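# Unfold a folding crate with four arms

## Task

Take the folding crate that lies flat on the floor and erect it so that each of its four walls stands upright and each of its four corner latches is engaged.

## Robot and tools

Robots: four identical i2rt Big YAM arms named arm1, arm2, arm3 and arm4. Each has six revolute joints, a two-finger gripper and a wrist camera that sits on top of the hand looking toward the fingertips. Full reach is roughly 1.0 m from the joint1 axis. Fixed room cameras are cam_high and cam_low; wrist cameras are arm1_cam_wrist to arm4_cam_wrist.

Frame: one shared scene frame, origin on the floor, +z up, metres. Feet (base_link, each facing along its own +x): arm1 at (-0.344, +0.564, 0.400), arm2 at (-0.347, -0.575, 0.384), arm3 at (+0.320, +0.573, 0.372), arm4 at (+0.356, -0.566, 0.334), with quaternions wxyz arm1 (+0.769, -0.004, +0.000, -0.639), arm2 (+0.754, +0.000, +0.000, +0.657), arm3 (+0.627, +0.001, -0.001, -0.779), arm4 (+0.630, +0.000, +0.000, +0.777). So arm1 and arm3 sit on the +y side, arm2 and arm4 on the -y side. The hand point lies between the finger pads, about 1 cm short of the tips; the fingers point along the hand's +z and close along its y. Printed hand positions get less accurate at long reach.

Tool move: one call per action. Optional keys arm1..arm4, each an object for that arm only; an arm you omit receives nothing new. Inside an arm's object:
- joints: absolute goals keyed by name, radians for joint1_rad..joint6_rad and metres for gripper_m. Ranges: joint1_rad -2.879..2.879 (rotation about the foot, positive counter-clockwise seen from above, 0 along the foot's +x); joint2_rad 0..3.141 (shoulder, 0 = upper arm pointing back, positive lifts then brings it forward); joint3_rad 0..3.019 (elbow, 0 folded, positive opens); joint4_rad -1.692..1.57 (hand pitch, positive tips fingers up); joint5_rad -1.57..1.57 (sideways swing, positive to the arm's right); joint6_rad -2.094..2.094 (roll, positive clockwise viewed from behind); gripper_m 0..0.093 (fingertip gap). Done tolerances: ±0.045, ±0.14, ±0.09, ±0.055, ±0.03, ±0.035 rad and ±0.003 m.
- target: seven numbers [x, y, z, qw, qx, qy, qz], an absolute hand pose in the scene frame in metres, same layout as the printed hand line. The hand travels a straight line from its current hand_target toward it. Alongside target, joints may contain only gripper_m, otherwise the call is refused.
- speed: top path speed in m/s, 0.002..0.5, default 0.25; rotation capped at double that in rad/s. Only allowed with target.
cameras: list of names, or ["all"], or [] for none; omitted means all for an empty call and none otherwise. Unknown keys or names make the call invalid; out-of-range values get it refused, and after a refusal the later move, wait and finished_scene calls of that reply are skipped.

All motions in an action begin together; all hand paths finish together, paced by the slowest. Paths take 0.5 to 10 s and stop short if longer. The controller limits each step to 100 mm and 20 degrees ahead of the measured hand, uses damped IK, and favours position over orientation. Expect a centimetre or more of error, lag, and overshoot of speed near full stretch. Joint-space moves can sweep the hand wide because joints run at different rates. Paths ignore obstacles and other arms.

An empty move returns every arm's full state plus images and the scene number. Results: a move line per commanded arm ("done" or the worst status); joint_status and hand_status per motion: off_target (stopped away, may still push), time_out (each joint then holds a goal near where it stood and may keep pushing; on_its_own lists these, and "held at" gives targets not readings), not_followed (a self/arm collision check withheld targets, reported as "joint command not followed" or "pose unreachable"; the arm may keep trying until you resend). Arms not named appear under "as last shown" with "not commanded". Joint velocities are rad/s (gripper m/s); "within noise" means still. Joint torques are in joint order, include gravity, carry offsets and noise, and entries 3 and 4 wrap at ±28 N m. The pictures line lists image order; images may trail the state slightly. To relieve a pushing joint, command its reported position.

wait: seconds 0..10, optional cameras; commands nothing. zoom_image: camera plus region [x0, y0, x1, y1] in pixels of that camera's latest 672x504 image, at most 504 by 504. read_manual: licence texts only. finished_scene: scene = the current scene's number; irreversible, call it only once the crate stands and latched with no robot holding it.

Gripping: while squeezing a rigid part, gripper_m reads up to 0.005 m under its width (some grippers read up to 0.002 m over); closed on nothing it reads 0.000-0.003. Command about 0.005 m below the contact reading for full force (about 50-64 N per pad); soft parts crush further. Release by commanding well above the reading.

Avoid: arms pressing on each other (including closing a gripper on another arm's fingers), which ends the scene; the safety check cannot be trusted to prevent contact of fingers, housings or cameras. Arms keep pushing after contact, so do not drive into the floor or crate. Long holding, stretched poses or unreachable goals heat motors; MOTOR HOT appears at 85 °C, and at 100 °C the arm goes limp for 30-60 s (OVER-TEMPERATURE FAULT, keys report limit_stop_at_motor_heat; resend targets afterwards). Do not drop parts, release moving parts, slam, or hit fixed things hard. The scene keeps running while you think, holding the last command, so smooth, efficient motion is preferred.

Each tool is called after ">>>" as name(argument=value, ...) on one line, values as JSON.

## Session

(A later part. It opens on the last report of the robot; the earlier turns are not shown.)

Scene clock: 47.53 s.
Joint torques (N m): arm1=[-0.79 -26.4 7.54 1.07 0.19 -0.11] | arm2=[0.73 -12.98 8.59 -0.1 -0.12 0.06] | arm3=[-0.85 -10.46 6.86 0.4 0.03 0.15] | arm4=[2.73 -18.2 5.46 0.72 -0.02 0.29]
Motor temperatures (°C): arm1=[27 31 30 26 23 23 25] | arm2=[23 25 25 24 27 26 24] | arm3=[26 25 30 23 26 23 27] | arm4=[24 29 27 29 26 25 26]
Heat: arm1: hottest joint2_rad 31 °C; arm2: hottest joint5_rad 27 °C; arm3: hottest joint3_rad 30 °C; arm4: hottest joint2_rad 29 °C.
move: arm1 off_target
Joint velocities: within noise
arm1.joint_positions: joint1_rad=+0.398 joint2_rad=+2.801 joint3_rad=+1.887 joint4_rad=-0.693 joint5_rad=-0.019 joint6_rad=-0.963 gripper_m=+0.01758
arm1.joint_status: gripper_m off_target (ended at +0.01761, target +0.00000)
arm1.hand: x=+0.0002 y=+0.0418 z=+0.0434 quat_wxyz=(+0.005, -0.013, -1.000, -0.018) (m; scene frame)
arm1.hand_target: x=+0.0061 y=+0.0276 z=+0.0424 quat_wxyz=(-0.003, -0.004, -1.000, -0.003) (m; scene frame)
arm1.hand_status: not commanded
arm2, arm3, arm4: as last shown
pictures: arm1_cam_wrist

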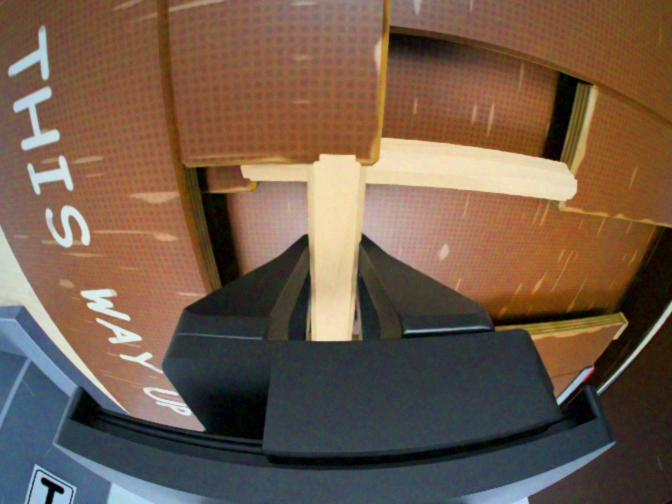

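Deeper grip. Lift with z lowered by ~1 cm.

>>> move(arm1={"target":[0.007,0.034,0.102,0,0,0.985,0.174],"speed":0.1})

>>> move(arm1={"target":[0.009,0.052,0.152,0,0,0.966,0.259],"speed":0.1})

>>> move(arm1={"target":[0.01,0.092,0.182,0,0,0.957,0.292],"speed":0.1})

>>> move(arm1={"target":[0.01,0.152,0.210,0,0,0.963,0.27],"speed":0.1}, cameras=["arm1_cam_wrist","cam_low"])

Scene clock: 51.10 s.
Joint torques (N m): arm1=[-1.61 -30.51 8.87 -3.03 -0.57 -0.31] | arm2=[0.79 -13.04 8.59 -0.09 -0.12 0.06] | arm3=[-1.14 -10.17 6.8 0.44 0.01 0.16] | arm4=[2.73 -18.2 5.46 0.72 -0.02 0.3]
Motor temperatures (°C): arm1=[27 32 30 26 23 23 25] | arm2=[23 25 26 24 27 26 24] | arm3=[26 25 30 23 26 23 27] | arm4=[24 29 27 29 26 25 26]
Heat: arm1: hottest joint2_rad 32 °C; arm2: hottest joint5_rad 27 °C; arm3: hottest joint3_rad 30 °C; arm4: hottest joint2_rad 29 °C.
move: arm1 off_target
Joint velocities: within noise
arm1.joint_positions: joint1_rad=+0.359 joint2_rad=+2.889 joint3_rad=+2.177 joint4_rad=-1.143 joint5_rad=-0.164 joint6_rad=-1.014 gripper_m=+0.01687
arm1.joint_status: not commanded
arm1.hand: x=+0.0018 y=+0.0416 z=+0.0751 quat_wxyz=(+0.008, -0.018, -0.987, -0.160) (m; scene frame)
arm1.hand_target: x=+0.0062 y=+0.0293 z=+0.1015 quat_wxyz=(+0.000, -0.001, -0.986, -0.166) (m; scene frame)
arm1.hand_status: off_target (0.028 m and 2.8 deg from the pose sent, 0.060 m and 18.0 deg at the start)
arm2, arm3, arm4: as last shown
pictures: none

Scene clock: 52.93 s.
Joint torques (N m): arm1=[-0.44 -31.03 7.97 -4.01 -0.88 -0.22] | arm2=[0.79 -13.04 8.58 -0.09 -0.12 0.06] | arm3=[-0.73 -10.58 6.94 0.32 0.01 0.14] | arm4=[2.73 -18.2 5.46 0.72 -0.01 0.3]
Motor temperatures (°C): arm1=[27 32 30 26 23 23 25] | arm2=[23 25 26 24 27 26 24] | arm3=[26 25 30 23 26 23 27] | arm4=[24 29 27 29 26 25 26]
Heat: arm1: hottest joint2_rad 32 °C; arm2: hottest joint5_rad 27 °C; arm3: hottest joint3_rad 30 °C; arm4: hottest joint2_rad 29 °C.
move: arm1 off_target
Joint velocities: within noise
arm1.joint_positions: joint1_rad=+0.344 joint2_rad=+2.889 joint3_rad=+2.281 joint4_rad=-1.391 joint5_rad=-0.245 joint6_rad=-1.064 gripper_m=+0.01701
arm1.joint_status: not commanded
arm1.hand: x=+0.0022 y=+0.0501 z=+0.1214 quat_wxyz=(+0.003, -0.016, -0.971, -0.240) (m; scene frame)
arm1.hand_target: x=+0.0064 y=+0.0487 z=+0.1508 quat_wxyz=(-0.001, -0.004, -0.966, -0.257) (m; scene frame)
arm1.hand_status: off_target (0.031 m and 2.9 deg from the pose sent, 0.078 m and 11.9 deg at the start)
arm2, arm3, arm4: as last shown
pictures: none

Scene clock: 54.17 s.
Joint torques (N m): arm1=[1.79 -30.51 4.34 -2.86 -0.86 -0.2] | arm2=[0.79 -13.04 8.61 -0.08 -0.13 0.06] | arm3=[-0.85 -10.7 6.95 0.46 0.03 0.14] | arm4=[2.73 -18.2 5.46 0.72 -0.02 0.3]
Motor temperatures (°C): arm1=[27 32 30 26 23 23 25] | arm2=[23 25 26 24 27 26 24] | arm3=[26 25 30 23 26 23 27] | arm4=[24 29 27 29 26 25 26]
Heat: arm1: hottest joint2_rad 32 °C; arm2: hottest joint5_rad 27 °C; arm3: hottest joint3_rad 30 °C; arm4: hottest joint2_rad 29 °C.
move: arm1 off_target
Joint velocities: within noise
arm1.joint_positions: joint1_rad=+0.349 joint2_rad=+2.777 joint3_rad=+2.155 joint4_rad=-1.416 joint5_rad=-0.288 joint6_rad=-1.069 gripper_m=+0.01663
arm1.joint_status: not commanded
arm1.hand: x=+0.0028 y=+0.0696 z=+0.1655 quat_wxyz=(-0.005, -0.019, -0.964, -0.265) (m; scene frame)
arm1.hand_target: x=+0.0103 y=+0.0902 z=+0.1817 quat_wxyz=(+0.000, +0.000, -0.957, -0.291) (m; scene frame)
arm1.hand_status: off_target (0.029 m and 3.9 deg from the pose sent, 0.074 m and 6.5 deg at the start)
arm2, arm3, arm4: as last shown
pictures: none

Scene clock: 55.53 s.
Joint torques (N m): arm1=[2.96 -27.05 2.74 -2.24 -1 0.03] | arm2=[0.79 -13.04 8.59 -0.09 -0.12 0.06] | arm3=[-0.85 -10.34 6.91 0.49 -0.02 0.14] | arm4=[2.73 -18.2 5.48 0.72 -0.02 0.3]
Motor temperatures (°C): arm1=[27 32 30 26 23 23 25] | arm2=[23 25 26 24 27 26 24] | arm3=[26 25 30 23 26 23 27] | arm4=[24 29 27 29 26 25 26]
Heat: arm1: hottest joint2_rad 32 °C; arm2: hottest joint5_rad 27 °C; arm3: hottest joint3_rad 30 °C; arm4: hottest joint2_rad 29 °C.
move: arm1 off_target
Joint velocities: within noise
arm1.joint_positions: joint1_rad=+0.389 joint2_rad=+2.545 joint3_rad=+1.818 joint4_rad=-1.232 joint5_rad=-0.288 joint6_rad=-1.028 gripper_m=+0.01663
arm1.joint_status: not commanded
arm1.hand: x=+0.0036 y=+0.1132 z=+0.2107 quat_wxyz=(-0.015, -0.014, -0.972, -0.234) (m; scene frame)
arm1.hand_target: x=+0.0095 y=+0.1505 z=+0.2105 quat_wxyz=(+0.001, -0.001, -0.963, -0.270) (m; scene frame)
arm1.hand_status: off_target (0.039 m and 4.9 deg from the pose sent, 0.094 m and 2.3 deg at the start)
arm2, arm3: as last shown
arm4.joint_positions: joint1_rad=+0.668 joint2_rad=+2.067 joint3_rad=+1.153 joint4_rad=-0.502 joint5_rad=+0.201 joint6_rad=-0.722 gripper_m=+0.03293
arm4.joint_status: not commanded
arm4.hand: x=-0.0307 y=-0.1977 z=+0.2217 quat_wxyz=(-0.126, +0.992, +0.005, +0.006) (m; scene frame)
arm4.hand_target: x=-0.0337 y=-0.2041 z=+0.2222 quat_wxyz=(-0.128, +0.992, +0.003, +0.003) (m; scene frame)
arm4.hand_status: not commanded
pictures: arm1_cam_wrist, cam_low

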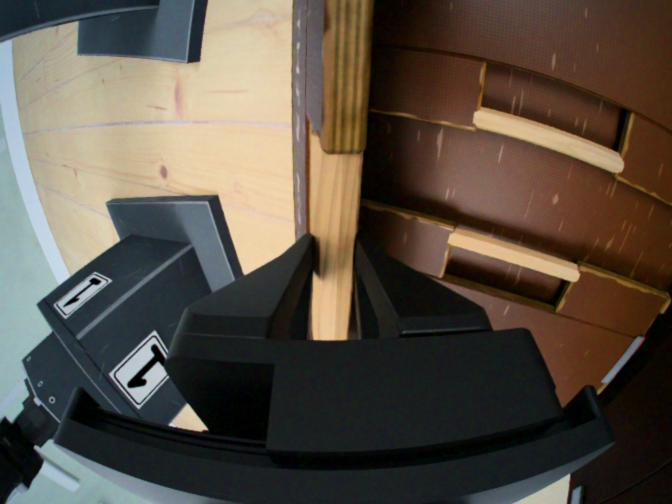

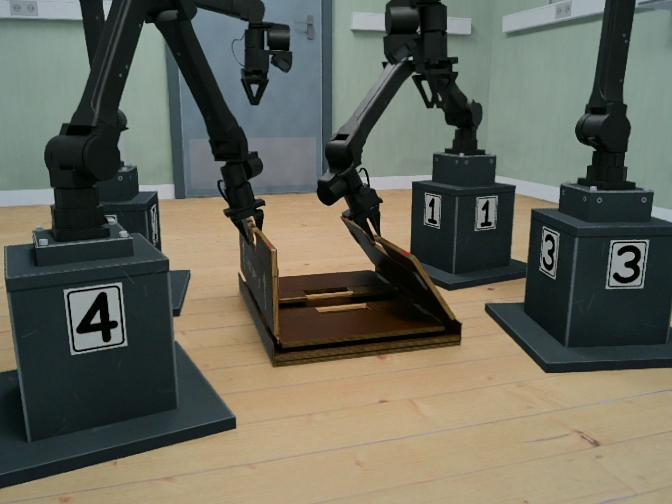

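>>> move(arm1={"target":[0.009,0.205,0.213,0,0,0.973,0.23],"speed":0.1,"joints":{"gripper_m":0.016}})

>>> move(arm1={"target":[0.009,0.213,0.213,0,0,0.976,0.216],"speed":0.1,"joints":{"gripper_m":0.024}}, cameras=["arm1_cam_wrist","cam_low"])

Scene clock: 58.30 s.
Joint torques (N m): arm1=[4.84 -22.12 1.81 -1.52 -1.3 0.07] | arm2=[0.79 -13.04 8.61 -0.08 -0.12 0.06] | arm3=[-0.26 -10.7 6.95 0.46 -0.02 0.13] | arm4=[2.73 -18.26 5.46 0.72 -0.02 0.3]
Motor temperatures (°C): arm1=[27 32 30 26 24 23 25] | arm2=[23 25 26 24 27 26 24] | arm3=[26 25 30 23 26 23 27] | arm4=[24 29 27 29 26 25 26]
Heat: arm1: hottest joint2_rad 32 °C; arm2: hottest joint5_rad 27 °C; arm3: hottest joint3_rad 30 °C; arm4: hottest joint2_rad 29 °C.
move: arm1 off_target
Joint velocities: within noise
arm1.joint_positions: joint1_rad=+0.435 joint2_rad=+2.380 joint3_rad=+1.563 joint4_rad=-1.025 joint5_rad=-0.259 joint6_rad=-0.954 gripper_m=+0.01665
arm1.joint_status: all done
arm1.hand: x=+0.0040 y=+0.1496 z=+0.2315 quat_wxyz=(-0.024, -0.017, -0.983, -0.180) (m; scene frame)
arm1.hand_target: x=+0.0062 y=+0.2018 z=+0.2153 quat_wxyz=(+0.001, -0.001, -0.974, -0.228) (m; scene frame)
arm1.hand_status: off_target (0.059 m and 6.7 deg from the pose sent, 0.092 m and 2.4 deg at the start)
arm2.joint_positions: joint1_rad=-0.002 joint2_rad=+1.501 joint3_rad=+1.275 joint4_rad=-1.390 joint5_rad=+0.002 joint6_rad=-0.159 gripper_m=+0.05013
arm2.joint_status: not commanded
arm2.hand: x=-0.2876 y=-0.1551 z=+0.5643 quat_wxyz=(+0.017, +0.714, -0.699, +0.014) (m; scene frame)
arm2.hand_target: x=-0.2914 y=-0.1484 z=+0.5692 quat_wxyz=(+0.016, +0.715, -0.699, +0.012) (m; scene frame)
arm2.hand_status: not commanded
arm3.joint_positions: joint1_rad=+0.094 joint2_rad=+1.493 joint3_rad=+1.303 joint4_rad=-1.403 joint5_rad=+0.011 joint6_rad=-0.099 gripper_m=+0.05013
arm3.joint_status: not commanded
arm3.hand: x=+0.2652 y=+0.1472 z=+0.5646 quat_wxyz=(+0.010, -0.715, -0.699, -0.006) (m; scene frame)
arm3.hand_target: x=+0.2644 y=+0.1468 z=+0.5558 quat_wxyz=(+0.015, -0.719, -0.695, -0.015) (m; scene frame)
arm3.hand_status: not commanded
arm4: as last shown
pictures: none

Scene clock: 59.50 s.
Joint torques (N m): arm1=[0.5 -23.47 3.92 0.06 -0.28 0.09] | arm2=[0.79 -13.04 8.58 -0.09 -0.12 0.06] | arm3=[-0.21 -10.7 7.08 0.46 -0.02 0.13] | arm4=[2.73 -18.2 5.46 0.7 -0.02 0.3]
Motor temperatures (°C): arm1=[27 32 30 26 24 23 25] | arm2=[23 25 26 24 27 26 24] | arm3=[26 25 30 23 26 23 27] | arm4=[24 29 27 29 26 25 26]
Heat: arm1: hottest joint2_rad 32 °C; arm2: hottest joint5_rad 27 °C; arm3: hottest joint3_rad 30 °C; arm4: hottest joint2_rad 29 °C.
move: arm1 done
Joint velocities: within noise
arm1.joint_positions: joint1_rad=+0.505 joint2_rad=+2.376 joint3_rad=+1.479 joint4_rad=-1.009 joint5_rad=-0.277 joint6_rad=-0.937 gripper_m=+0.02397
arm1.joint_status: all done
arm1.hand: x=+0.0097 y=+0.2073 z=+0.2174 quat_wxyz=(-0.003, +0.004, -0.977, -0.212) (m; scene frame)
arm1.hand_target: x=+0.0108 y=+0.2161 z=+0.2132 quat_wxyz=(+0.002, +0.003, -0.976, -0.217) (m; scene frame)
arm1.hand_status: done (0.007 m and 0.7 deg from the pose sent, 0.066 m and 5.4 deg at the start)
arm2, arm3, arm4: as last shown
pictures: arm1_cam_wrist, cam_low

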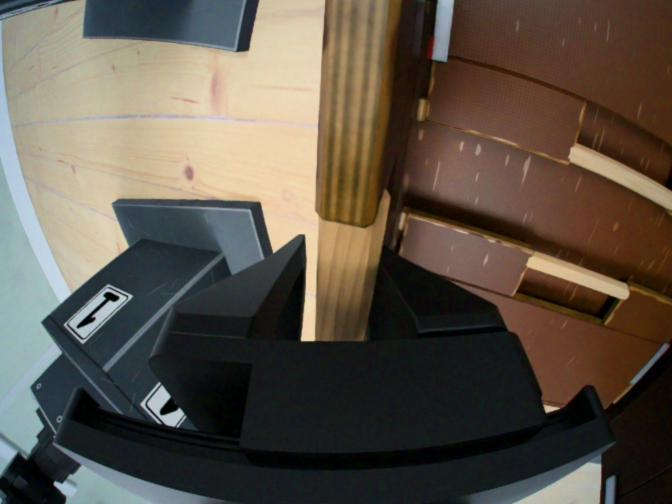

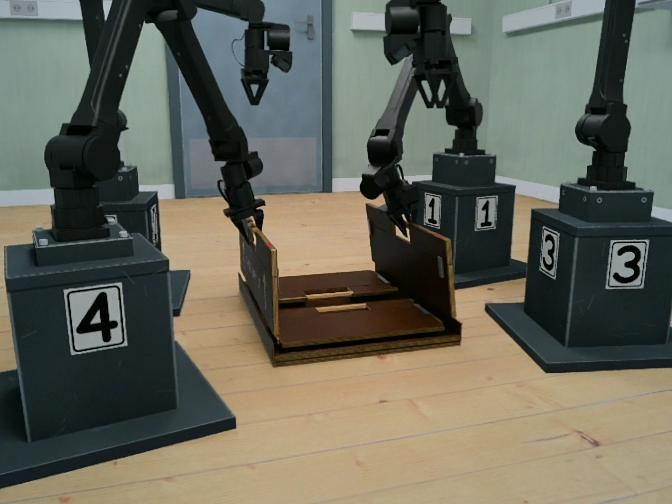

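>>> move(arm1={"target":[0.005,0.220,0.214,0,0,0.991,-0.13],"speed":0.15,"joints":{"gripper_m":0.033}})

>>> move(arm2={"target":[-0.072,0.024,0.14,0,0.7071,-0.7071,0],"speed":0.25,"joints":{"gripper_m":0.05}}, cameras=["arm1_cam_wrist","arm2_cam_wrist","cam_low"])

Scene clock: 63.90 s.
Joint torques (N m): arm1=[0.73 -20.48 3.11 1.13 0.18 0.17] | arm2=[0.85 -12.98 8.59 -0.08 -0.12 0.06] | arm3=[-0.38 -10.34 6.98 0.31 0.02 0.14] | arm4=[2.73 -18.2 5.46 0.7 -0.02 0.29]
Motor temperatures (°C): arm1=[27 32 30 26 23 23 25] | arm2=[23 25 26 24 27 26 24] | arm3=[26 25 30 23 26 23 27] | arm4=[24 29 27 29 26 25 26]
Heat: arm1: hottest joint2_rad 32 °C; arm2: hottest joint5_rad 27 °C; arm3: hottest joint3_rad 30 °C; arm4: hottest joint2_rad 29 °C.
move: arm1 done
Joint velocities: within noise
arm1.joint_positions: joint1_rad=+0.659 joint2_rad=+2.176 joint3_rad=+1.025 joint4_rad=-0.261 joint5_rad=+0.185 joint6_rad=-0.744 gripper_m=+0.03295
arm1.joint_status: all done
arm1.hand: x=-0.0026 y=+0.2148 z=+0.2127 quat_wxyz=(+0.006, +0.001, -0.992, +0.124) (m; scene frame)
arm1.hand_target: x=+0.0013 y=+0.2189 z=+0.2146 quat_wxyz=(+0.001, +0.001, -0.992, +0.127) (m; scene frame)
arm1.hand_status: done (0.009 m and 1.0 deg from the pose sent, 0.014 m and 39.4 deg at the start)
arm2, arm3, arm4: as last shown
pictures: none

Scene clock: 66.97 s.
Joint torques (N m): arm1=[0.85 -20.07 2.93 1.31 0.22 0.19] | arm2=[-0.32 -24.88 7.61 -0.03 -0.15 -0.13] | arm3=[-0.38 -10.46 6.97 0.43 0.01 0.13] | arm4=[2.73 -18.2 5.48 0.72 -0.02 0.3]
Motor temperatures (°C): arm1=[27 32 30 26 23 23 25] | arm2=[23 25 26 24 27 26 24] | arm3=[26 25 30 23 26 23 27] | arm4=[24 29 27 29 26 25 26]
Heat: arm1: hottest joint2_rad 32 °C; arm2: hottest joint5_rad 27 °C; arm3: hottest joint3_rad 30 °C; arm4: hottest joint2_rad 29 °C.
move: arm2 off_target
Joint velocities: within noise
arm1, arm3, arm4: as last shown
arm2.joint_positions: joint1_rad=-0.293 joint2_rad=+2.596 joint3_rad=+1.795 joint4_rad=-0.797 joint5_rad=-0.001 joint6_rad=-0.409 gripper_m=+0.05013
arm2.joint_status: all done
arm2.hand: x=-0.0796 y=+0.0069 z=+0.1314 quat_wxyz=(+0.012, +0.700, -0.714, +0.005) (m; scene frame)
arm2.hand_target: x=-0.0726 y=+0.0198 z=+0.1386 quat_wxyz=(+0.002, +0.702, -0.712, -0.001) (m; scene frame)
arm2.hand_status: off_target (0.021 m and 1.9 deg from the pose sent, 0.508 m and 2.8 deg at the start)
pictures: arm1_cam_wrist, arm2_cam_wrist, cam_low

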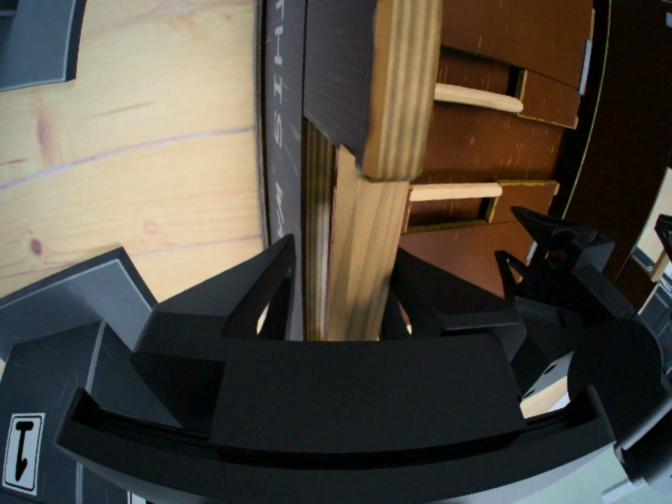

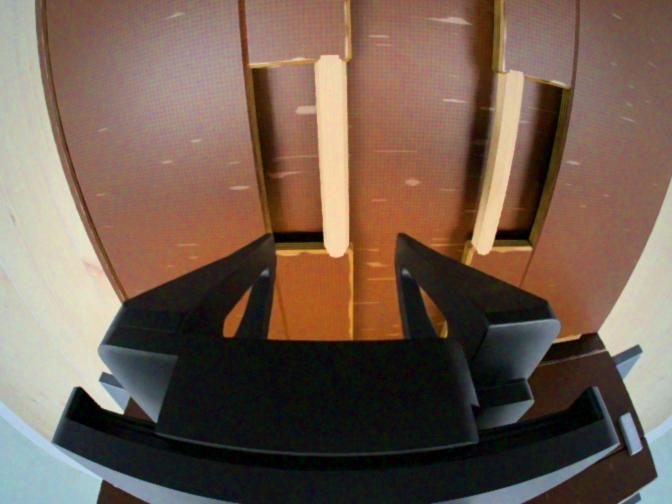

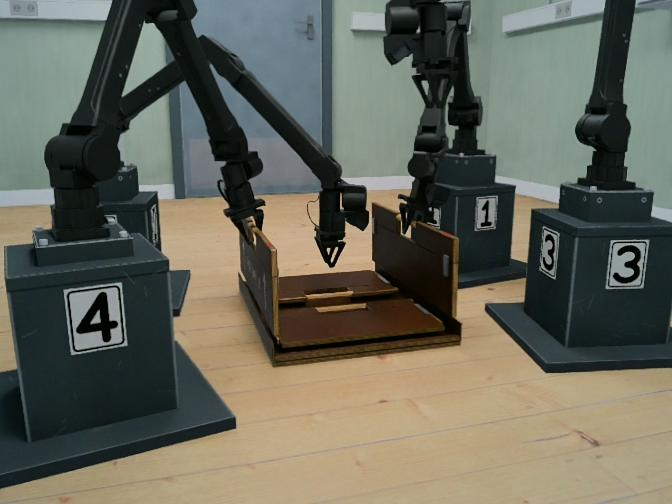

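>>> move(arm2={"target":[-0.0725,0.017,0.031,0,0.7071,-0.7071,0],"speed":0.13})

>>> move(arm2={"joints":{"gripper_m":0.0}}, cameras=["arm2_cam_wrist"])

Scene clock: 69.83 s.
Joint torques (N m): arm1=[0.85 -20.42 2.95 1.43 0.25 0.19] | arm2=[-0.38 -25 6.97 0.59 -0.02 -0.13] | arm3=[-1.08 -10.75 6.97 0.54 -0.01 0.14] | arm4=[2.73 -18.2 5.48 0.72 -0.02 0.3]
Motor temperatures (°C): arm1=[27 32 30 26 23 23 25] | arm2=[23 26 26 24 27 26 24] | arm3=[26 25 30 23 26 23 27] | arm4=[24 29 27 29 26 25 26]
Heat: arm1: hottest joint2_rad 32 °C; arm2: hottest joint5_rad 27 °C; arm3: hottest joint3_rad 30 °C; arm4: hottest joint2_rad 29 °C.
move: arm2 off_target
Joint velocities: within noise
arm1, arm3, arm4: as last shown
arm2.joint_positions: joint1_rad=-0.287 joint2_rad=+2.815 joint3_rad=+1.926 joint4_rad=-0.719 joint5_rad=-0.001 joint6_rad=-0.424 gripper_m=+0.05013
arm2.joint_status: not commanded
arm2.hand: x=-0.0858 y=+0.0025 z=+0.0275 quat_wxyz=(+0.017, +0.707, -0.707, +0.006) (m; scene frame)
arm2.hand_target: x=-0.0767 y=+0.0174 z=+0.0316 quat_wxyz=(+0.000, +0.709, -0.705, +0.000) (m; scene frame)
arm2.hand_status: off_target (0.020 m and 2.1 deg from the pose sent, 0.101 m and 1.9 deg at the start)
pictures: none

Scene clock: 70.57 s.
Joint torques (N m): arm1=[0.21 -20.42 3.06 1.47 0.24 0.17] | arm2=[-0.32 -25.05 6.91 0.51 -0.18 -0.1] | arm3=[-0.97 -10.75 7.06 0.43 0 0.14] | arm4=[2.78 -18.26 5.46 0.72 -0.02 0.3]
Motor temperatures (°C): arm1=[27 32 30 26 23 23 25] | arm2=[23 26 26 24 27 26 24] | arm3=[26 25 30 23 26 23 27] | arm4=[24 29 27 29 26 25 26]
Heat: arm1: hottest joint2_rad 32 °C; arm2: hottest joint5_rad 27 °C; arm3: hottest joint3_rad 30 °C; arm4: hottest joint2_rad 29 °C.
move: arm2 off_target
Joint velocities: within noise
arm1, arm3, arm4: as last shown
arm2.joint_positions: joint1_rad=-0.292 joint2_rad=+2.815 joint3_rad=+1.927 joint4_rad=-0.716 joint5_rad=+0.002 joint6_rad=-0.435 gripper_m=+0.01719
arm2.joint_status: gripper_m off_target (ended at +0.01722, target +0.00000)
arm2.hand: x=-0.0820 y=+0.0026 z=+0.0278 quat_wxyz=(+0.015, +0.710, -0.704, +0.007) (m; scene frame)
arm2.hand_target: x=-0.0740 y=+0.0165 z=+0.0319 quat_wxyz=(+0.000, +0.710, -0.704, -0.001) (m; scene frame)
arm2.hand_status: not commanded
pictures: arm2_cam_wrist

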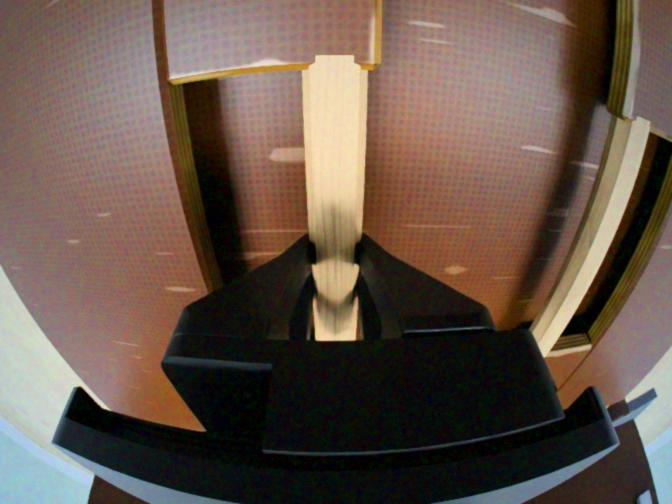

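>>> move(arm2={"target":[-0.084,0.017,0.09,0.123,0.696,-0.696,-0.123],"speed":0.1})

>>> move(arm2={"target":[-0.1,0.018,0.145,0.183,0.683,-0.683,-0.183],"speed":0.1})

>>> move(arm2={"target":[-0.133,0.019,0.187,0.207,0.676,-0.676,-0.207],"speed":0.1})

>>> move(arm2={"target":[-0.188,0.02,0.213,0.195,0.68,-0.68,-0.195],"speed":0.1})

>>> move(arm2={"target":[-0.243,0.021,0.213,0.174,0.685,-0.685,-0.174],"speed":0.1}, cameras=["arm2_cam_wrist","cam_low"])

Scene clock: 74.67 s.
Joint torques (N m): arm1=[0.26 -20.31 2.93 1.59 0.22 0.19] | arm2=[-0.56 -28.4 7.12 -1.83 -1.75 -0.06] | arm3=[-1.14 -10.75 7.04 0.34 -0.03 0.13] | arm4=[2.73 -18.2 5.48 0.72 -0.02 0.29]
Motor temperatures (°C): arm1=[27 32 30 26 23 23 25] | arm2=[23 26 26 24 27 26 25] | arm3=[26 25 30 23 26 23 27] | arm4=[24 29 27 29 26 25 26]
Heat: arm1: hottest joint2_rad 32 °C; arm2: hottest joint5_rad 27 °C; arm3: hottest joint3_rad 30 °C; arm4: hottest joint2_rad 29 °C.
move: arm2 off_target
Joint velocities: within noise
arm1, arm3, arm4: as last shown
arm2.joint_positions: joint1_rad=-0.361 joint2_rad=+2.823 joint3_rad=+2.038 joint4_rad=-0.953 joint5_rad=-0.271 joint6_rad=-0.525 gripper_m=+0.01685
arm2.joint_status: not commanded
arm2.hand: x=-0.0854 y=+0.0030 z=+0.0608 quat_wxyz=(+0.116, +0.700, -0.696, -0.107) (m; scene frame)
arm2.hand_target: x=-0.0802 y=+0.0178 z=+0.0888 quat_wxyz=(+0.117, +0.696, -0.697, -0.125) (m; scene frame)
arm2.hand_status: off_target (0.032 m and 2.1 deg from the pose sent, 0.064 m and 19.5 deg at the start)
pictures: none

Scene clock: 76.20 s.
Joint torques (N m): arm1=[0.73 -20.66 2.95 1.47 0.21 0.19] | arm2=[0.97 -31.62 5.72 -3.02 -2.28 -0.04] | arm3=[-0.44 -11.05 6.94 0.4 0.02 0.15] | arm4=[2.73 -18.2 5.49 0.72 -0.02 0.29]
Motor temperatures (°C): arm1=[27 32 30 26 23 23 25] | arm2=[23 27 26 24 27 26 25] | arm3=[26 25 31 23 26 23 27] | arm4=[24 29 27 29 26 25 26]
Heat: arm1: hottest joint2_rad 32 °C; arm2: hottest joint2_rad 27 °C; arm3: hottest joint3_rad 31 °C; arm4: hottest joint2_rad 29 °C.
move: arm2 off_target
Joint velocities: within noise
arm1, arm3: as last shown
arm2.joint_positions: joint1_rad=-0.388 joint2_rad=+2.815 joint3_rad=+2.091 joint4_rad=-1.111 joint5_rad=-0.404 joint6_rad=-0.578 gripper_m=+0.01683
arm2.joint_status: not commanded
arm2.hand: x=-0.0911 y=+0.0020 z=+0.0932 quat_wxyz=(+0.171, +0.687, -0.687, -0.163) (m; scene frame)
arm2.hand_target: x=-0.0985 y=+0.0189 z=+0.1419 quat_wxyz=(+0.182, +0.683, -0.684, -0.183) (m; scene frame)
arm2.hand_status: off_target (0.055 m and 2.7 deg from the pose sent, 0.087 m and 11.9 deg at the start)
arm4.joint_positions: joint1_rad=+0.668 joint2_rad=+2.067 joint3_rad=+1.153 joint4_rad=-0.502 joint5_rad=+0.201 joint6_rad=-0.722 gripper_m=+0.03293
arm4.joint_status: not commanded
arm4.hand: x=-0.0307 y=-0.1977 z=+0.2217 quat_wxyz=(-0.126, +0.992, +0.005, +0.006) (m; scene frame)
arm4.hand_target: x=-0.0337 y=-0.2041 z=+0.2222 quat_wxyz=(-0.128, +0.992, +0.003, +0.003) (m; scene frame)
arm4.hand_status: not commanded
pictures: none

Scene clock: 77.47 s.
Joint torques (N m): arm1=[0.97 -19.78 3 1.25 0.25 0.17] | arm2=[3.02 -31.03 4.51 -1.81 -1.89 0.09] | arm3=[-0.85 -10.4 6.9 0.53 -0.03 0.15] | arm4=[2.73 -18.2 5.48 0.72 -0.02 0.3]
Motor temperatures (°C): arm1=[27 32 30 26 23 23 25] | arm2=[23 27 26 24 28 26 25] | arm3=[26 25 31 23 26 23 27] | arm4=[24 29 27 29 26 25 26]
Heat: arm1: hottest joint2_rad 32 °C; arm2: hottest joint5_rad 28 °C; arm3: hottest joint3_rad 31 °C; arm4: hottest joint2_rad 29 °C.
move: arm2 off_target
Joint velocities: within noise
arm1.joint_positions: joint1_rad=+0.663 joint2_rad=+2.176 joint3_rad=+1.025 joint4_rad=-0.261 joint5_rad=+0.181 joint6_rad=-0.744 gripper_m=+0.03295
arm1.joint_status: not commanded
arm1.hand: x=-0.0007 y=+0.2168 z=+0.2126 quat_wxyz=(+0.005, +0.004, -0.992, +0.123) (m; scene frame)
arm1.hand_target: x=+0.0032 y=+0.2209 z=+0.2145 quat_wxyz=(+0.000, +0.004, -0.992, +0.126) (m; scene frame)
arm1.hand_status: not commanded
arm2.joint_positions: joint1_rad=-0.381 joint2_rad=+2.722 joint3_rad=+2.026 joint4_rad=-1.182 joint5_rad=-0.483 joint6_rad=-0.579 gripper_m=+0.01677
arm2.joint_status: not commanded
arm2.hand: x=-0.1102 y=+0.0031 z=+0.1449 quat_wxyz=(+0.200, +0.674, -0.684, -0.194) (m; scene frame)
arm2.hand_target: x=-0.1320 y=+0.0200 z=+0.1844 quat_wxyz=(+0.207, +0.677, -0.676, -0.207) (m; scene frame)
arm2.hand_status: off_target (0.050 m and 1.9 deg from the pose sent, 0.104 m and 6.7 deg at the start)
arm3.joint_positions: joint1_rad=+0.094 joint2_rad=+1.493 joint3_rad=+1.303 joint4_rad=-1.403 joint5_rad=+0.011 joint6_rad=-0.099 gripper_m=+0.05013
arm3.joint_status: not commanded
arm3.hand: x=+0.2652 y=+0.1472 z=+0.5646 quat_wxyz=(+0.010, -0.715, -0.699, -0.006) (m; scene frame)
arm3.hand_target: x=+0.2644 y=+0.1468 z=+0.5558 quat_wxyz=(+0.015, -0.719, -0.695, -0.015) (m; scene frame)
arm3.hand_status: not commanded
arm4: as last shown
pictures: none

Scene clock: 78.77 s.
Joint torques (N m): arm1=[0.91 -20.31 2.99 1.36 0.18 0.23] | arm2=[5.71 -28.22 4.4 -0.69 -1.84 0.34] | arm3=[-0.62 -10.4 7.08 0.49 0 0.14] | arm4=[2.73 -18.2 5.48 0.72 -0.02 0.3]
Motor temperatures (°C): arm1=[27 32 30 26 23 23 25] | arm2=[23 27 26 24 28 26 25] | arm3=[26 25 31 23 26 23 27] | arm4=[24 29 27 29 26 25 26]
Heat: arm1: hottest joint2_rad 32 °C; arm2: hottest joint5_rad 28 °C; arm3: hottest joint3_rad 31 °C; arm4: hottest joint2_rad 29 °C.
move: arm2 off_target
Joint velocities: within noise
arm1.joint_positions: joint1_rad=+0.666 joint2_rad=+2.176 joint3_rad=+1.025 joint4_rad=-0.261 joint5_rad=+0.181 joint6_rad=-0.744 gripper_m=+0.03295
arm1.joint_status: not commanded
arm1.hand: x=+0.0004 y=+0.2179 z=+0.2126 quat_wxyz=(+0.004, +0.005, -0.992, +0.123) (m; scene frame)
arm1.hand_target: x=+0.0042 y=+0.2219 z=+0.2145 quat_wxyz=(+0.000, +0.005, -0.992, +0.126) (m; scene frame)
arm1.hand_status: not commanded
arm2.joint_positions: joint1_rad=-0.329 joint2_rad=+2.565 joint3_rad=+1.846 joint4_rad=-1.101 joint5_rad=-0.473 joint6_rad=-0.502 gripper_m=+0.01663
arm2.joint_status: not commanded
arm2.hand: x=-0.1448 y=+0.0032 z=+0.1909 quat_wxyz=(+0.184, +0.675, -0.690, -0.186) (m; scene frame)
arm2.hand_target: x=-0.1866 y=+0.0192 z=+0.2125 quat_wxyz=(+0.196, +0.680, -0.679, -0.194) (m; scene frame)
arm2.hand_status: off_target (0.051 m and 2.1 deg from the pose sent, 0.105 m and 0.9 deg at the start)
arm3, arm4: as last shown
pictures: none

Scene clock: 80.07 s.
Joint torques (N m): arm1=[0.5 -20.42 3.23 1.17 0.21 0.18] | arm2=[8.88 -24.06 4.45 0.32 -2.35 0.45] | arm3=[-0.97 -10.52 6.95 0.42 0 0.15] | arm4=[2.78 -18.26 5.48 0.7 -0.02 0.3]
Motor temperatures (°C): arm1=[27 32 30 26 23 23 25] | arm2=[23 27 26 24 28 26 25] | arm3=[26 25 31 23 26 23 27] | arm4=[24 29 27 29 26 25 26]
Heat: arm1: hottest joint2_rad 32 °C; arm2: hottest joint5_rad 28 °C; arm3: hottest joint3_rad 31 °C; arm4: hottest joint2_rad 29 °C.
move: arm2 off_target
Joint velocities: within noise
arm1, arm3, arm4: as last shown
arm2.joint_positions: joint1_rad=-0.273 joint2_rad=+2.453 joint3_rad=+1.705 joint4_rad=-0.986 joint5_rad=-0.421 joint6_rad=-0.400 gripper_m=+0.01665
arm2.joint_status: not commanded
arm2.hand: x=-0.1726 y=+0.0031 z=+0.2134 quat_wxyz=(+0.151, +0.674, -0.705, -0.164) (m; scene frame)
arm2.hand_target: x=-0.2395 y=+0.0162 z=+0.2130 quat_wxyz=(+0.175, +0.686, -0.685, -0.172) (m; scene frame)
arm2.hand_status: off_target (0.073 m and 3.9 deg from the pose sent, 0.102 m and 2.2 deg at the start)
pictures: arm2_cam_wrist, cam_low

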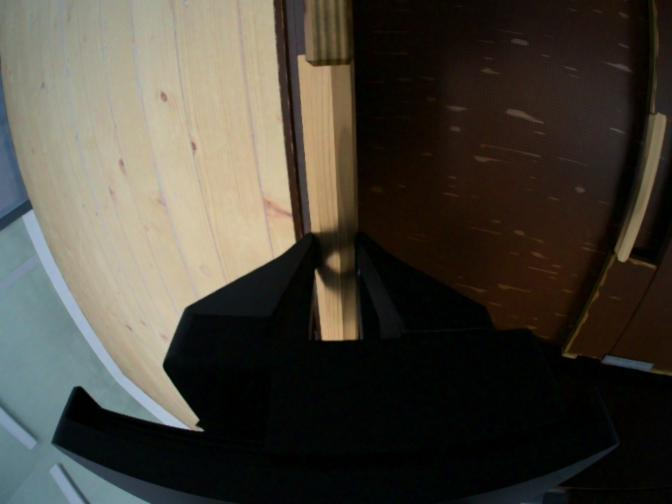

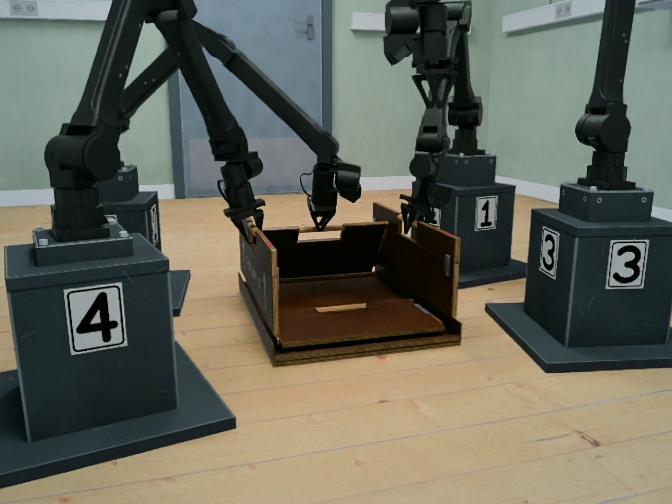

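>>> move(arm2={"target":[-0.275,0.021,0.216,0.15,0.69,-0.69,-0.15],"speed":0.1})

>>> move(arm2={"target":[-0.305,0.021,0.216,0.13,0.695,-0.695,-0.13],"speed":0.08,"joints":{"gripper_m":0.02}}, cameras=["arm2_cam_wrist","cam_low","cam_high"])

Scene clock: 82.67 s.
Joint torques (N m): arm1=[0.97 -20.13 3.03 1.18 0.18 0.18] | arm2=[8.35 -20.54 5.38 1.22 -2.04 0.35] | arm3=[-0.79 -10.7 7.01 0.43 -0.03 0.14] | arm4=[2.73 -18.2 5.48 0.72 -0.02 0.3]
Motor temperatures (°C): arm1=[27 32 30 26 23 23 25] | arm2=[23 28 26 24 28 26 25] | arm3=[26 25 31 23 26 23 27] | arm4=[24 29 27 29 26 25 26]
Heat: arm1: hottest joint2_rad 32 °C; arm2: hottest joint2_rad 28 °C; arm3: hottest joint3_rad 31 °C; arm4: hottest joint2_rad 29 °C.
move: arm2 off_target
Joint velocities: within noise
arm1, arm3, arm4: as last shown
arm2.joint_positions: joint1_rad=-0.200 joint2_rad=+2.368 joint3_rad=+1.614 joint4_rad=-0.935 joint5_rad=-0.372 joint6_rad=-0.300 gripper_m=+0.01654
arm2.joint_status: not commanded
arm2.hand: x=-0.2110 y=+0.0038 z=+0.2354 quat_wxyz=(+0.134, +0.673, -0.714, -0.139) (m; scene frame)
arm2.hand_target: x=-0.2730 y=+0.0137 z=+0.2179 quat_wxyz=(+0.155, +0.690, -0.692, -0.147) (m; scene frame)
arm2.hand_status: off_target (0.069 m and 4.0 deg from the pose sent, 0.104 m and 2.9 deg at the start)
pictures: none

Scene clock: 83.93 s.
Joint torques (N m): arm1=[0.44 -20.72 3.06 1.32 0.2 0.2] | arm2=[0.56 -22.18 6.01 0.55 -0.38 0.07] | arm3=[-0.97 -10.4 6.9 0.36 -0.02 0.14] | arm4=[2.73 -18.2 5.46 0.72 -0.02 0.3]
Motor temperatures (°C): arm1=[27 32 29 26 23 23 25] | arm2=[23 28 26 24 28 26 25] | arm3=[26 25 31 23 26 23 27] | arm4=[24 29 27 29 26 25 26]
Heat: arm1: hottest joint2_rad 32 °C; arm2: hottest joint2_rad 28 °C; arm3: hottest joint3_rad 31 °C; arm4: hottest joint2_rad 29 °C.
move: arm2 done
Joint velocities: within noise
arm1.joint_positions: joint1_rad=+0.671 joint2_rad=+2.176 joint3_rad=+1.025 joint4_rad=-0.261 joint5_rad=+0.181 joint6_rad=-0.744 gripper_m=+0.03295
arm1.joint_status: not commanded
arm1.hand: x=+0.0020 y=+0.2195 z=+0.2125 quat_wxyz=(+0.004, +0.007, -0.992, +0.123) (m; scene frame)
arm1.hand_target: x=+0.0051 y=+0.2228 z=+0.2145 quat_wxyz=(+0.000, +0.006, -0.992, +0.126) (m; scene frame)
arm1.hand_status: not commanded
arm2.joint_positions: joint1_rad=-0.043 joint2_rad=+2.371 joint3_rad=+1.573 joint4_rad=-0.849 joint5_rad=-0.360 joint6_rad=-0.186 gripper_m=+0.01990
arm2.joint_status: all done
arm2.hand: x=-0.3011 y=+0.0159 z=+0.2205 quat_wxyz=(+0.132, +0.693, -0.698, -0.126) (m; scene frame)
arm2.hand_target: x=-0.3066 y=+0.0214 z=+0.2163 quat_wxyz=(+0.130, +0.694, -0.697, -0.129) (m; scene frame)
arm2.hand_status: done (0.008 m and 0.6 deg from the pose sent, 0.098 m and 3.4 deg at the start)
arm3, arm4: as last shown
pictures: arm2_cam_wrist, cam_high, cam_low

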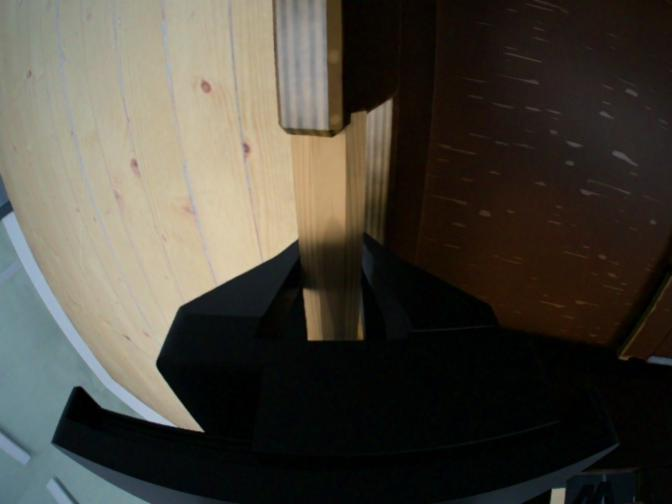

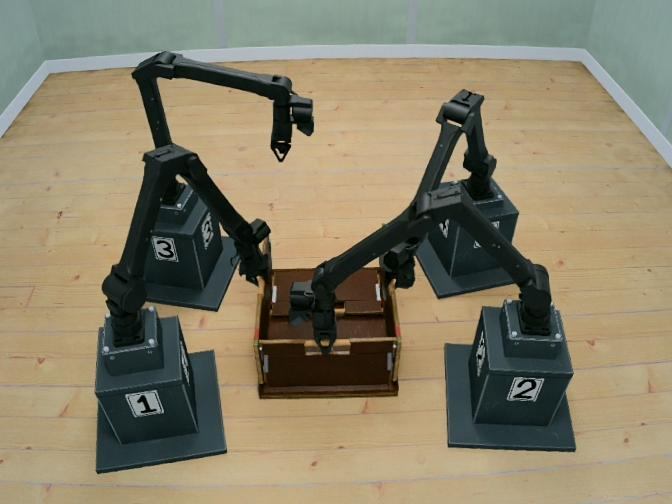

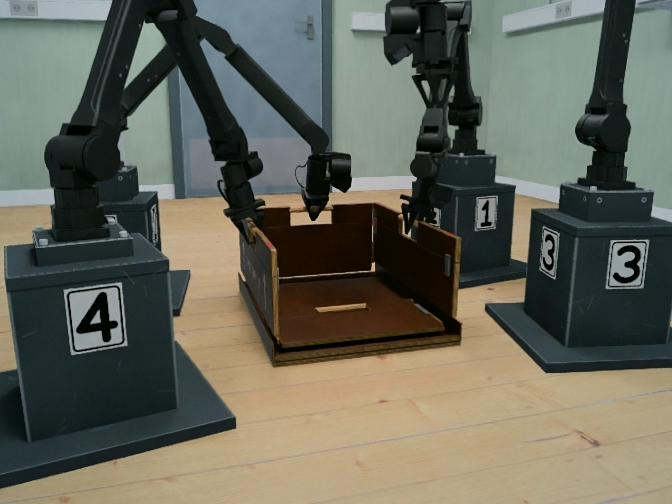

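>>> move(arm2={"target":[-0.345,0.021,0.218,0.13,0.695,-0.695,-0.13],"speed":0.08,"joints":{"gripper_m":0.02}}, cameras=["cam_high"])

>>> zoom_image(camera="cam_high", region=[240, 310, 420, 410])

>>> move(arm2={"target":[-0.265,0.021,0.218,0.1,0.7,-0.7,-0.1],"speed":0.08,"joints":{"gripper_m":0.033}}, cameras=["cam_high","cam_low"])

>>> zoom_image(camera="cam_high", region=[240, 310, 420, 410])

Scene clock: 86.53 s.
Joint torques (N m): arm1=[0.44 -20.78 2.92 1.31 0.27 0.16] | arm2=[4.48 -23.59 4.71 0.49 -0.71 0.15] | arm3=[-1.26 -10.64 7.05 0.42 -0.03 0.12] | arm4=[2.73 -18.2 5.48 0.72 -0.02 0.3]
Motor temperatures (°C): arm1=[27 32 29 26 23 23 25] | arm2=[23 28 26 24 28 26 25] | arm3=[26 25 31 23 26 23 27] | arm4=[24 29 27 29 26 25 26]
Heat: arm1: hottest joint2_rad 32 °C; arm2: hottest joint2_rad 28 °C; arm3: hottest joint3_rad 31 °C; arm4: hottest joint2_rad 29 °C.
move: arm2 off_target
Joint velocities: within noise
arm1.joint_positions: joint1_rad=+0.669 joint2_rad=+2.176 joint3_rad=+1.025 joint4_rad=-0.261 joint5_rad=+0.181 joint6_rad=-0.744 gripper_m=+0.03295
arm1.joint_status: not commanded
arm1.hand: x=+0.0015 y=+0.2189 z=+0.2125 quat_wxyz=(+0.004, +0.007, -0.992, +0.123) (m; scene frame)
arm1.hand_target: x=+0.0045 y=+0.2223 z=+0.2145 quat_wxyz=(+0.000, +0.006, -0.992, +0.126) (m; scene frame)
arm1.hand_status: not commanded
arm2.joint_positions: joint1_rad=-0.028 joint2_rad=+2.371 joint3_rad=+1.556 joint4_rad=-0.806 joint5_rad=-0.355 joint6_rad=-0.144 gripper_m=+0.01990
arm2.joint_status: all done
arm2.hand: x=-0.3092 y=+0.0179 z=+0.2154 quat_wxyz=(+0.124, +0.686, -0.706, -0.128) (m; scene frame)
arm2.hand_target: x=-0.3410 y=+0.0199 z=+0.2177 quat_wxyz=(+0.129, +0.697, -0.694, -0.130) (m; scene frame)
arm2.hand_status: off_target (0.036 m and 1.8 deg from the pose sent, 0.044 m and 0.6 deg at the start)
arm3: as last shown
arm4.joint_positions: joint1_rad=+0.668 joint2_rad=+2.067 joint3_rad=+1.153 joint4_rad=-0.502 joint5_rad=+0.203 joint6_rad=-0.722 gripper_m=+0.03293
arm4.joint_status: not commanded
arm4.hand: x=-0.0305 y=-0.1975 z=+0.2218 quat_wxyz=(-0.127, +0.992, +0.005, +0.007) (m; scene frame)
arm4.hand_target: x=-0.0336 y=-0.2039 z=+0.2223 quat_wxyz=(-0.129, +0.992, +0.003, +0.003) (m; scene frame)
arm4.hand_status: not commanded
pictures: cam_high

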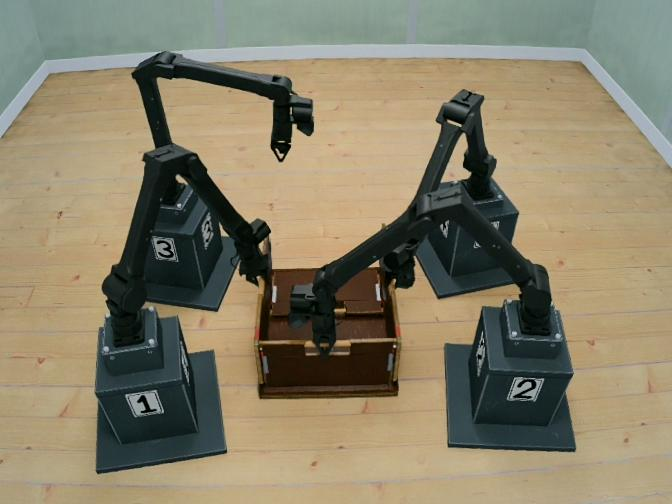

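Scaled by 2.800 from the camera's 672x504 image, which has a finer 960x720 frame.

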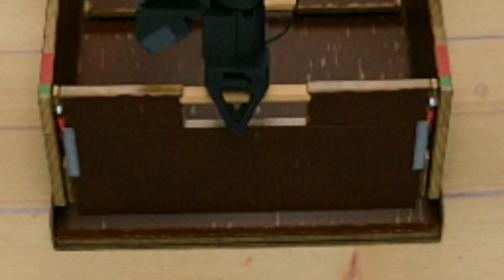

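Scene clock: 88.00 s.
Joint torques (N m): arm1=[0.26 -20.25 3.03 1.43 0.21 0.21] | arm2=[-2.55 -22.71 7.71 -0.24 0.51 -0.25] | arm3=[-0.91 -10.29 6.93 0.55 0 0.12] | arm4=[2.73 -18.2 5.48 0.7 -0.02 0.29]
Motor temperatures (°C): arm1=[27 32 29 26 23 23 25] | arm2=[23 28 26 24 28 26 25] | arm3=[26 25 31 23 26 23 27] | arm4=[24 29 27 29 26 25 26]
Heat: arm1: hottest joint2_rad 32 °C; arm2: hottest joint2_rad 28 °C; arm3: hottest joint3_rad 31 °C; arm4: hottest joint2_rad 29 °C.
move: arm2 off_target
Joint velocities: within noise
arm1, arm3, arm4: as last shown
arm2.joint_positions: joint1_rad=-0.040 joint2_rad=+2.372 joint3_rad=+1.559 joint4_rad=-0.843 joint5_rad=-0.303 joint6_rad=-0.197 gripper_m=+0.03291
arm2.joint_status: all done
arm2.hand: x=-0.2949 y=+0.0082 z=+0.2129 quat_wxyz=(+0.119, +0.701, -0.696, -0.101) (m; scene frame)
arm2.hand_target: x=-0.2730 y=+0.0211 z=+0.2189 quat_wxyz=(+0.103, +0.700, -0.699, -0.102) (m; scene frame)
arm2.hand_status: off_target (0.033 m and 2.3 deg from the pose sent, 0.044 m and 4.6 deg at the start)
pictures: cam_high, cam_low

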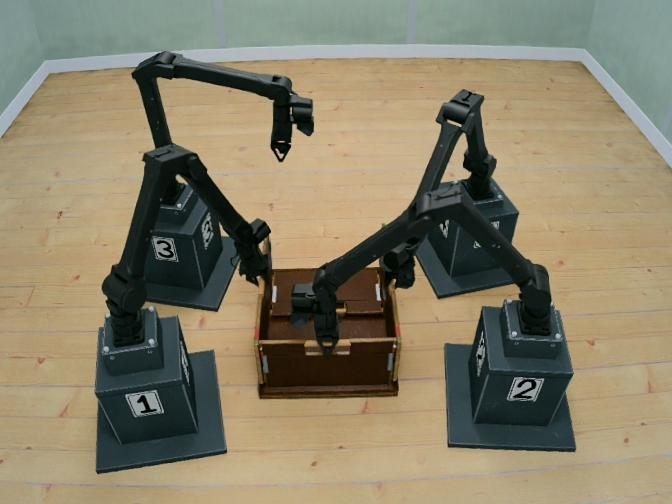

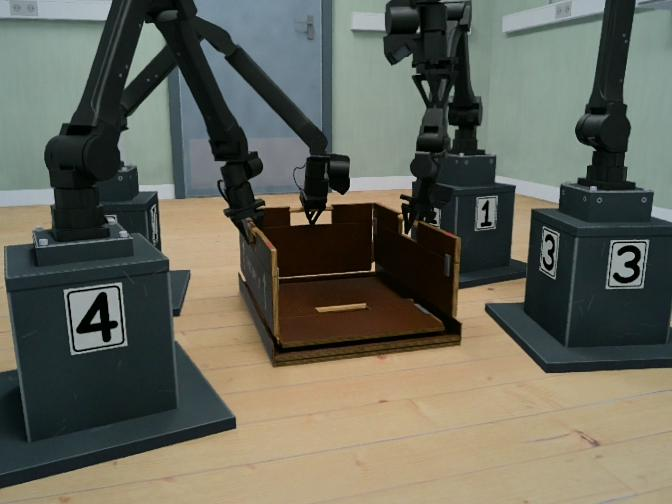

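Scaled by 2.800 from the camera's 672x504 image, which has a finer 960x720 frame.

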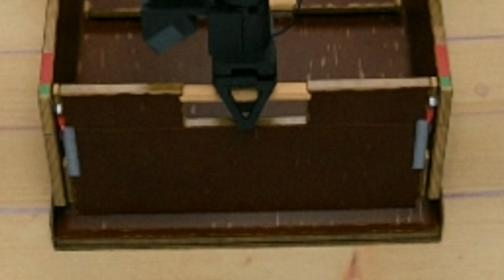

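>>> move(arm2={"target":[-0.29,0.015,0.40,0.1,0.7,-0.7,-0.1],"speed":0.2})

>>> move(arm2={"target":[-0.33,-0.2,0.52,0,0.707,-0.707,0],"speed":0.25}, arm3={"target":[0.021,-0.025,0.13,0,0.7071,0.7071,0],"speed":0.3,"joints":{"gripper_m":0.05}}, cameras=["arm3_cam_wrist","cam_low"])

Scene clock: 91.03 s.
Joint torques (N m): arm1=[0.32 -20.42 3.03 1.2 0.19 0.19] | arm2=[0.73 -24.53 8.87 -0.1 -0.07 0.04] | arm3=[-0.73 -10.34 6.87 0.53 0.03 0.15] | arm4=[2.73 -18.26 5.48 0.7 -0.02 0.3]
Motor temperatures (°C): arm1=[27 32 29 26 23 23 25] | arm2=[23 28 26 24 28 26 25] | arm3=[26 25 31 23 26 23 27] | arm4=[24 29 27 29 26 25 26]
Heat: arm1: hottest joint2_rad 32 °C; arm2: hottest joint2_rad 28 °C; arm3: hottest joint3_rad 31 °C; arm4: hottest joint2_rad 29 °C.
move: arm2 off_target
Joint velocities: within noise
arm1, arm3, arm4: as last shown
arm2.joint_positions: joint1_rad=-0.048 joint2_rad=+2.104 joint3_rad=+1.561 joint4_rad=-1.140 joint5_rad=-0.277 joint6_rad=-0.193 gripper_m=+0.03291
arm2.joint_status: not commanded
arm2.hand: x=-0.2882 y=-0.0035 z=+0.3694 quat_wxyz=(+0.123, +0.697, -0.702, -0.083) (m; scene frame)
arm2.hand_target: x=-0.2868 y=+0.0154 z=+0.3992 quat_wxyz=(+0.098, +0.699, -0.701, -0.098) (m; scene frame)
arm2.hand_status: off_target (0.036 m and 3.4 deg from the pose sent, 0.187 m and 2.3 deg at the start)
pictures: none

Scene clock: 93.90 s.
Joint torques (N m): arm1=[0.73 -20.42 3.08 1.36 0.2 0.21] | arm2=[0.73 -13.22 7.12 -0.03 0.11 0.06] | arm3=[-1.08 -18.55 8.12 -0.24 -0.09 -0.04] | arm4=[2.73 -18.26 5.48 0.7 -0.02 0.3]
Motor temperatures (°C): arm1=[27 32 29 26 23 23 25] | arm2=[23 28 26 24 28 26 25] | arm3=[26 25 31 23 26 23 27] | arm4=[24 29 27 29 26 25 26]
Heat: arm1: hottest joint2_rad 32 °C; arm2: hottest joint2_rad 28 °C; arm3: hottest joint3_rad 31 °C; arm4: hottest joint2_rad 29 °C.
move: arm2 done; arm3 off_target
Joint velocities: within noise
arm1, arm4: as last shown
arm2.joint_positions: joint1_rad=+0.084 joint2_rad=+1.400 joint3_rad=+1.027 joint4_rad=-1.213 joint5_rad=-0.001 joint6_rad=-0.062 gripper_m=+0.03291
arm2.joint_status: not commanded
arm2.hand: x=-0.3268 y=-0.1993 z=+0.5125 quat_wxyz=(+0.005, +0.711, -0.703, +0.005) (m; scene frame)
arm2.hand_target: x=-0.3298 y=-0.1990 z=+0.5213 quat_wxyz=(-0.002, +0.711, -0.703, +0.000) (m; scene frame)
arm2.hand_status: done (0.008 m and 1.0 deg from the pose sent, 0.251 m and 17.1 deg at the start)
arm3.joint_positions: joint1_rad=-0.244 joint2_rad=+2.576 joint3_rad=+1.828 joint4_rad=-0.819 joint5_rad=+0.000 joint6_rad=-0.458 gripper_m=+0.05013
arm3.joint_status: all done
arm3.hand: x=+0.0285 y=-0.0167 z=+0.1387 quat_wxyz=(-0.001, -0.708, -0.706, +0.001) (m; scene frame)
arm3.hand_target: x=+0.0234 y=-0.0200 z=+0.1288 quat_wxyz=(-0.003, -0.707, -0.708, -0.002) (m; scene frame)
arm3.hand_status: off_target (0.014 m and 0.2 deg from the pose sent, 0.527 m and 1.9 deg at the start)
pictures: arm3_cam_wrist, cam_low

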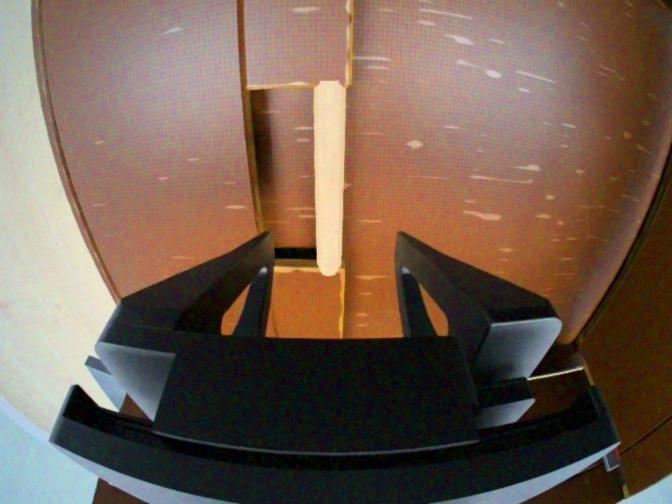

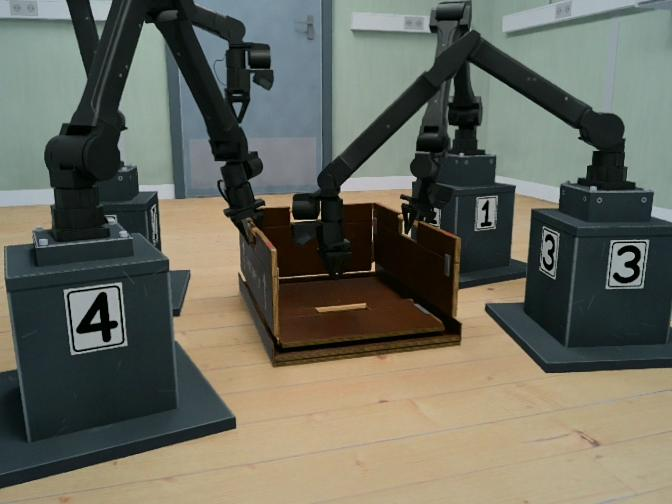

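>>> move(arm3={"target":[0.022,-0.008,0.026,0,0.7071,0.7071,0],"speed":0.13,"joints":{"gripper_m":0.05}})

>>> move(arm3={"joints":{"gripper_m":0.0}}, cameras=["arm3_cam_wrist"])

Scene clock: 97.30 s.
Joint torques (N m): arm1=[-0.03 -20.31 3.03 1.31 0.23 0.17] | arm2=[0.67 -13.16 7.12 -0.03 0.11 0.06] | arm3=[-1.73 -18.49 7.21 0.66 0.15 -0.03] | arm4=[2.73 -18.26 5.46 0.7 -0.02 0.3]
Motor temperatures (°C): arm1=[27 32 29 26 23 23 25] | arm2=[23 28 26 24 28 26 25] | arm3=[26 26 31 23 26 23 27] | arm4=[24 29 27 29 26 25 26]
Heat: arm1: hottest joint2_rad 32 °C; arm2: hottest joint2_rad 28 °C; arm3: hottest joint3_rad 31 °C; arm4: hottest joint2_rad 29 °C.
move: arm3 off_target
Joint velocities: within noise
arm1, arm2, arm4: as last shown
arm3.joint_positions: joint1_rad=-0.244 joint2_rad=+2.768 joint3_rad=+1.909 joint4_rad=-0.722 joint5_rad=+0.000 joint6_rad=-0.464 gripper_m=+0.05013
arm3.joint_status: all done
arm3.hand: x=+0.0344 y=-0.0054 z=+0.0389 quat_wxyz=(+0.001, -0.706, -0.709, -0.006) (m; scene frame)
arm3.hand_target: x=+0.0233 y=-0.0069 z=+0.0269 quat_wxyz=(+0.000, -0.707, -0.707, +0.000) (m; scene frame)
arm3.hand_status: off_target (0.018 m and 0.7 deg from the pose sent, 0.113 m and 0.2 deg at the start)
pictures: none

Scene clock: 97.90 s.
Joint torques (N m): arm1=[0.73 -20.54 2.91 1.35 0.2 0.19] | arm2=[0.79 -13.22 7.13 -0.03 0.11 0.06] | arm3=[-1.85 -18.73 7.23 0.7 0.04 -0.05] | arm4=[2.73 -18.26 5.48 0.7 -0.02 0.3]
Motor temperatures (°C): arm1=[27 32 29 26 23 23 25] | arm2=[23 28 27 24 28 26 25] | arm3=[26 26 31 23 26 23 27] | arm4=[24 29 27 29 26 25 26]
Heat: arm1: hottest joint2_rad 32 °C; arm2: hottest joint2_rad 28 °C; arm3: hottest joint3_rad 31 °C; arm4: hottest joint2_rad 29 °C.
move: arm3 off_target
Joint velocities: within noise
arm1, arm2, arm4: as last shown
arm3.joint_positions: joint1_rad=-0.245 joint2_rad=+2.768 joint3_rad=+1.909 joint4_rad=-0.722 joint5_rad=+0.000 joint6_rad=-0.464 gripper_m=+0.01674
arm3.joint_status: gripper_m off_target (ended at +0.01677, target +0.00000)
arm3.hand: x=+0.0335 y=-0.0050 z=+0.0389 quat_wxyz=(+0.001, -0.706, -0.708, -0.006) (m; scene frame)
arm3.hand_target: x=+0.0240 y=-0.0068 z=+0.0268 quat_wxyz=(-0.001, -0.707, -0.707, -0.001) (m; scene frame)
arm3.hand_status: not commanded
pictures: arm3_cam_wrist

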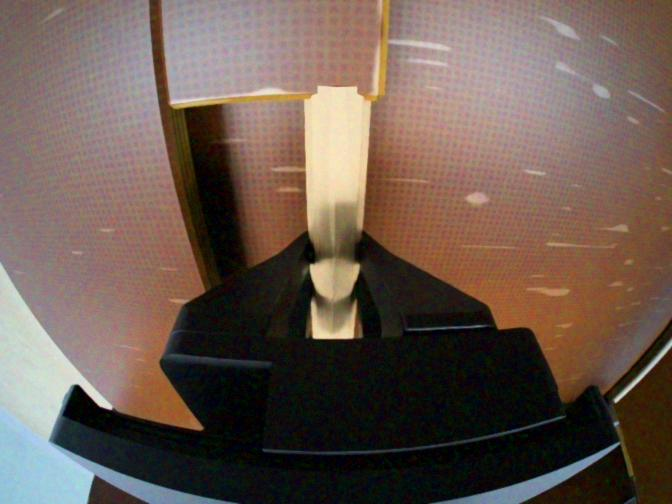

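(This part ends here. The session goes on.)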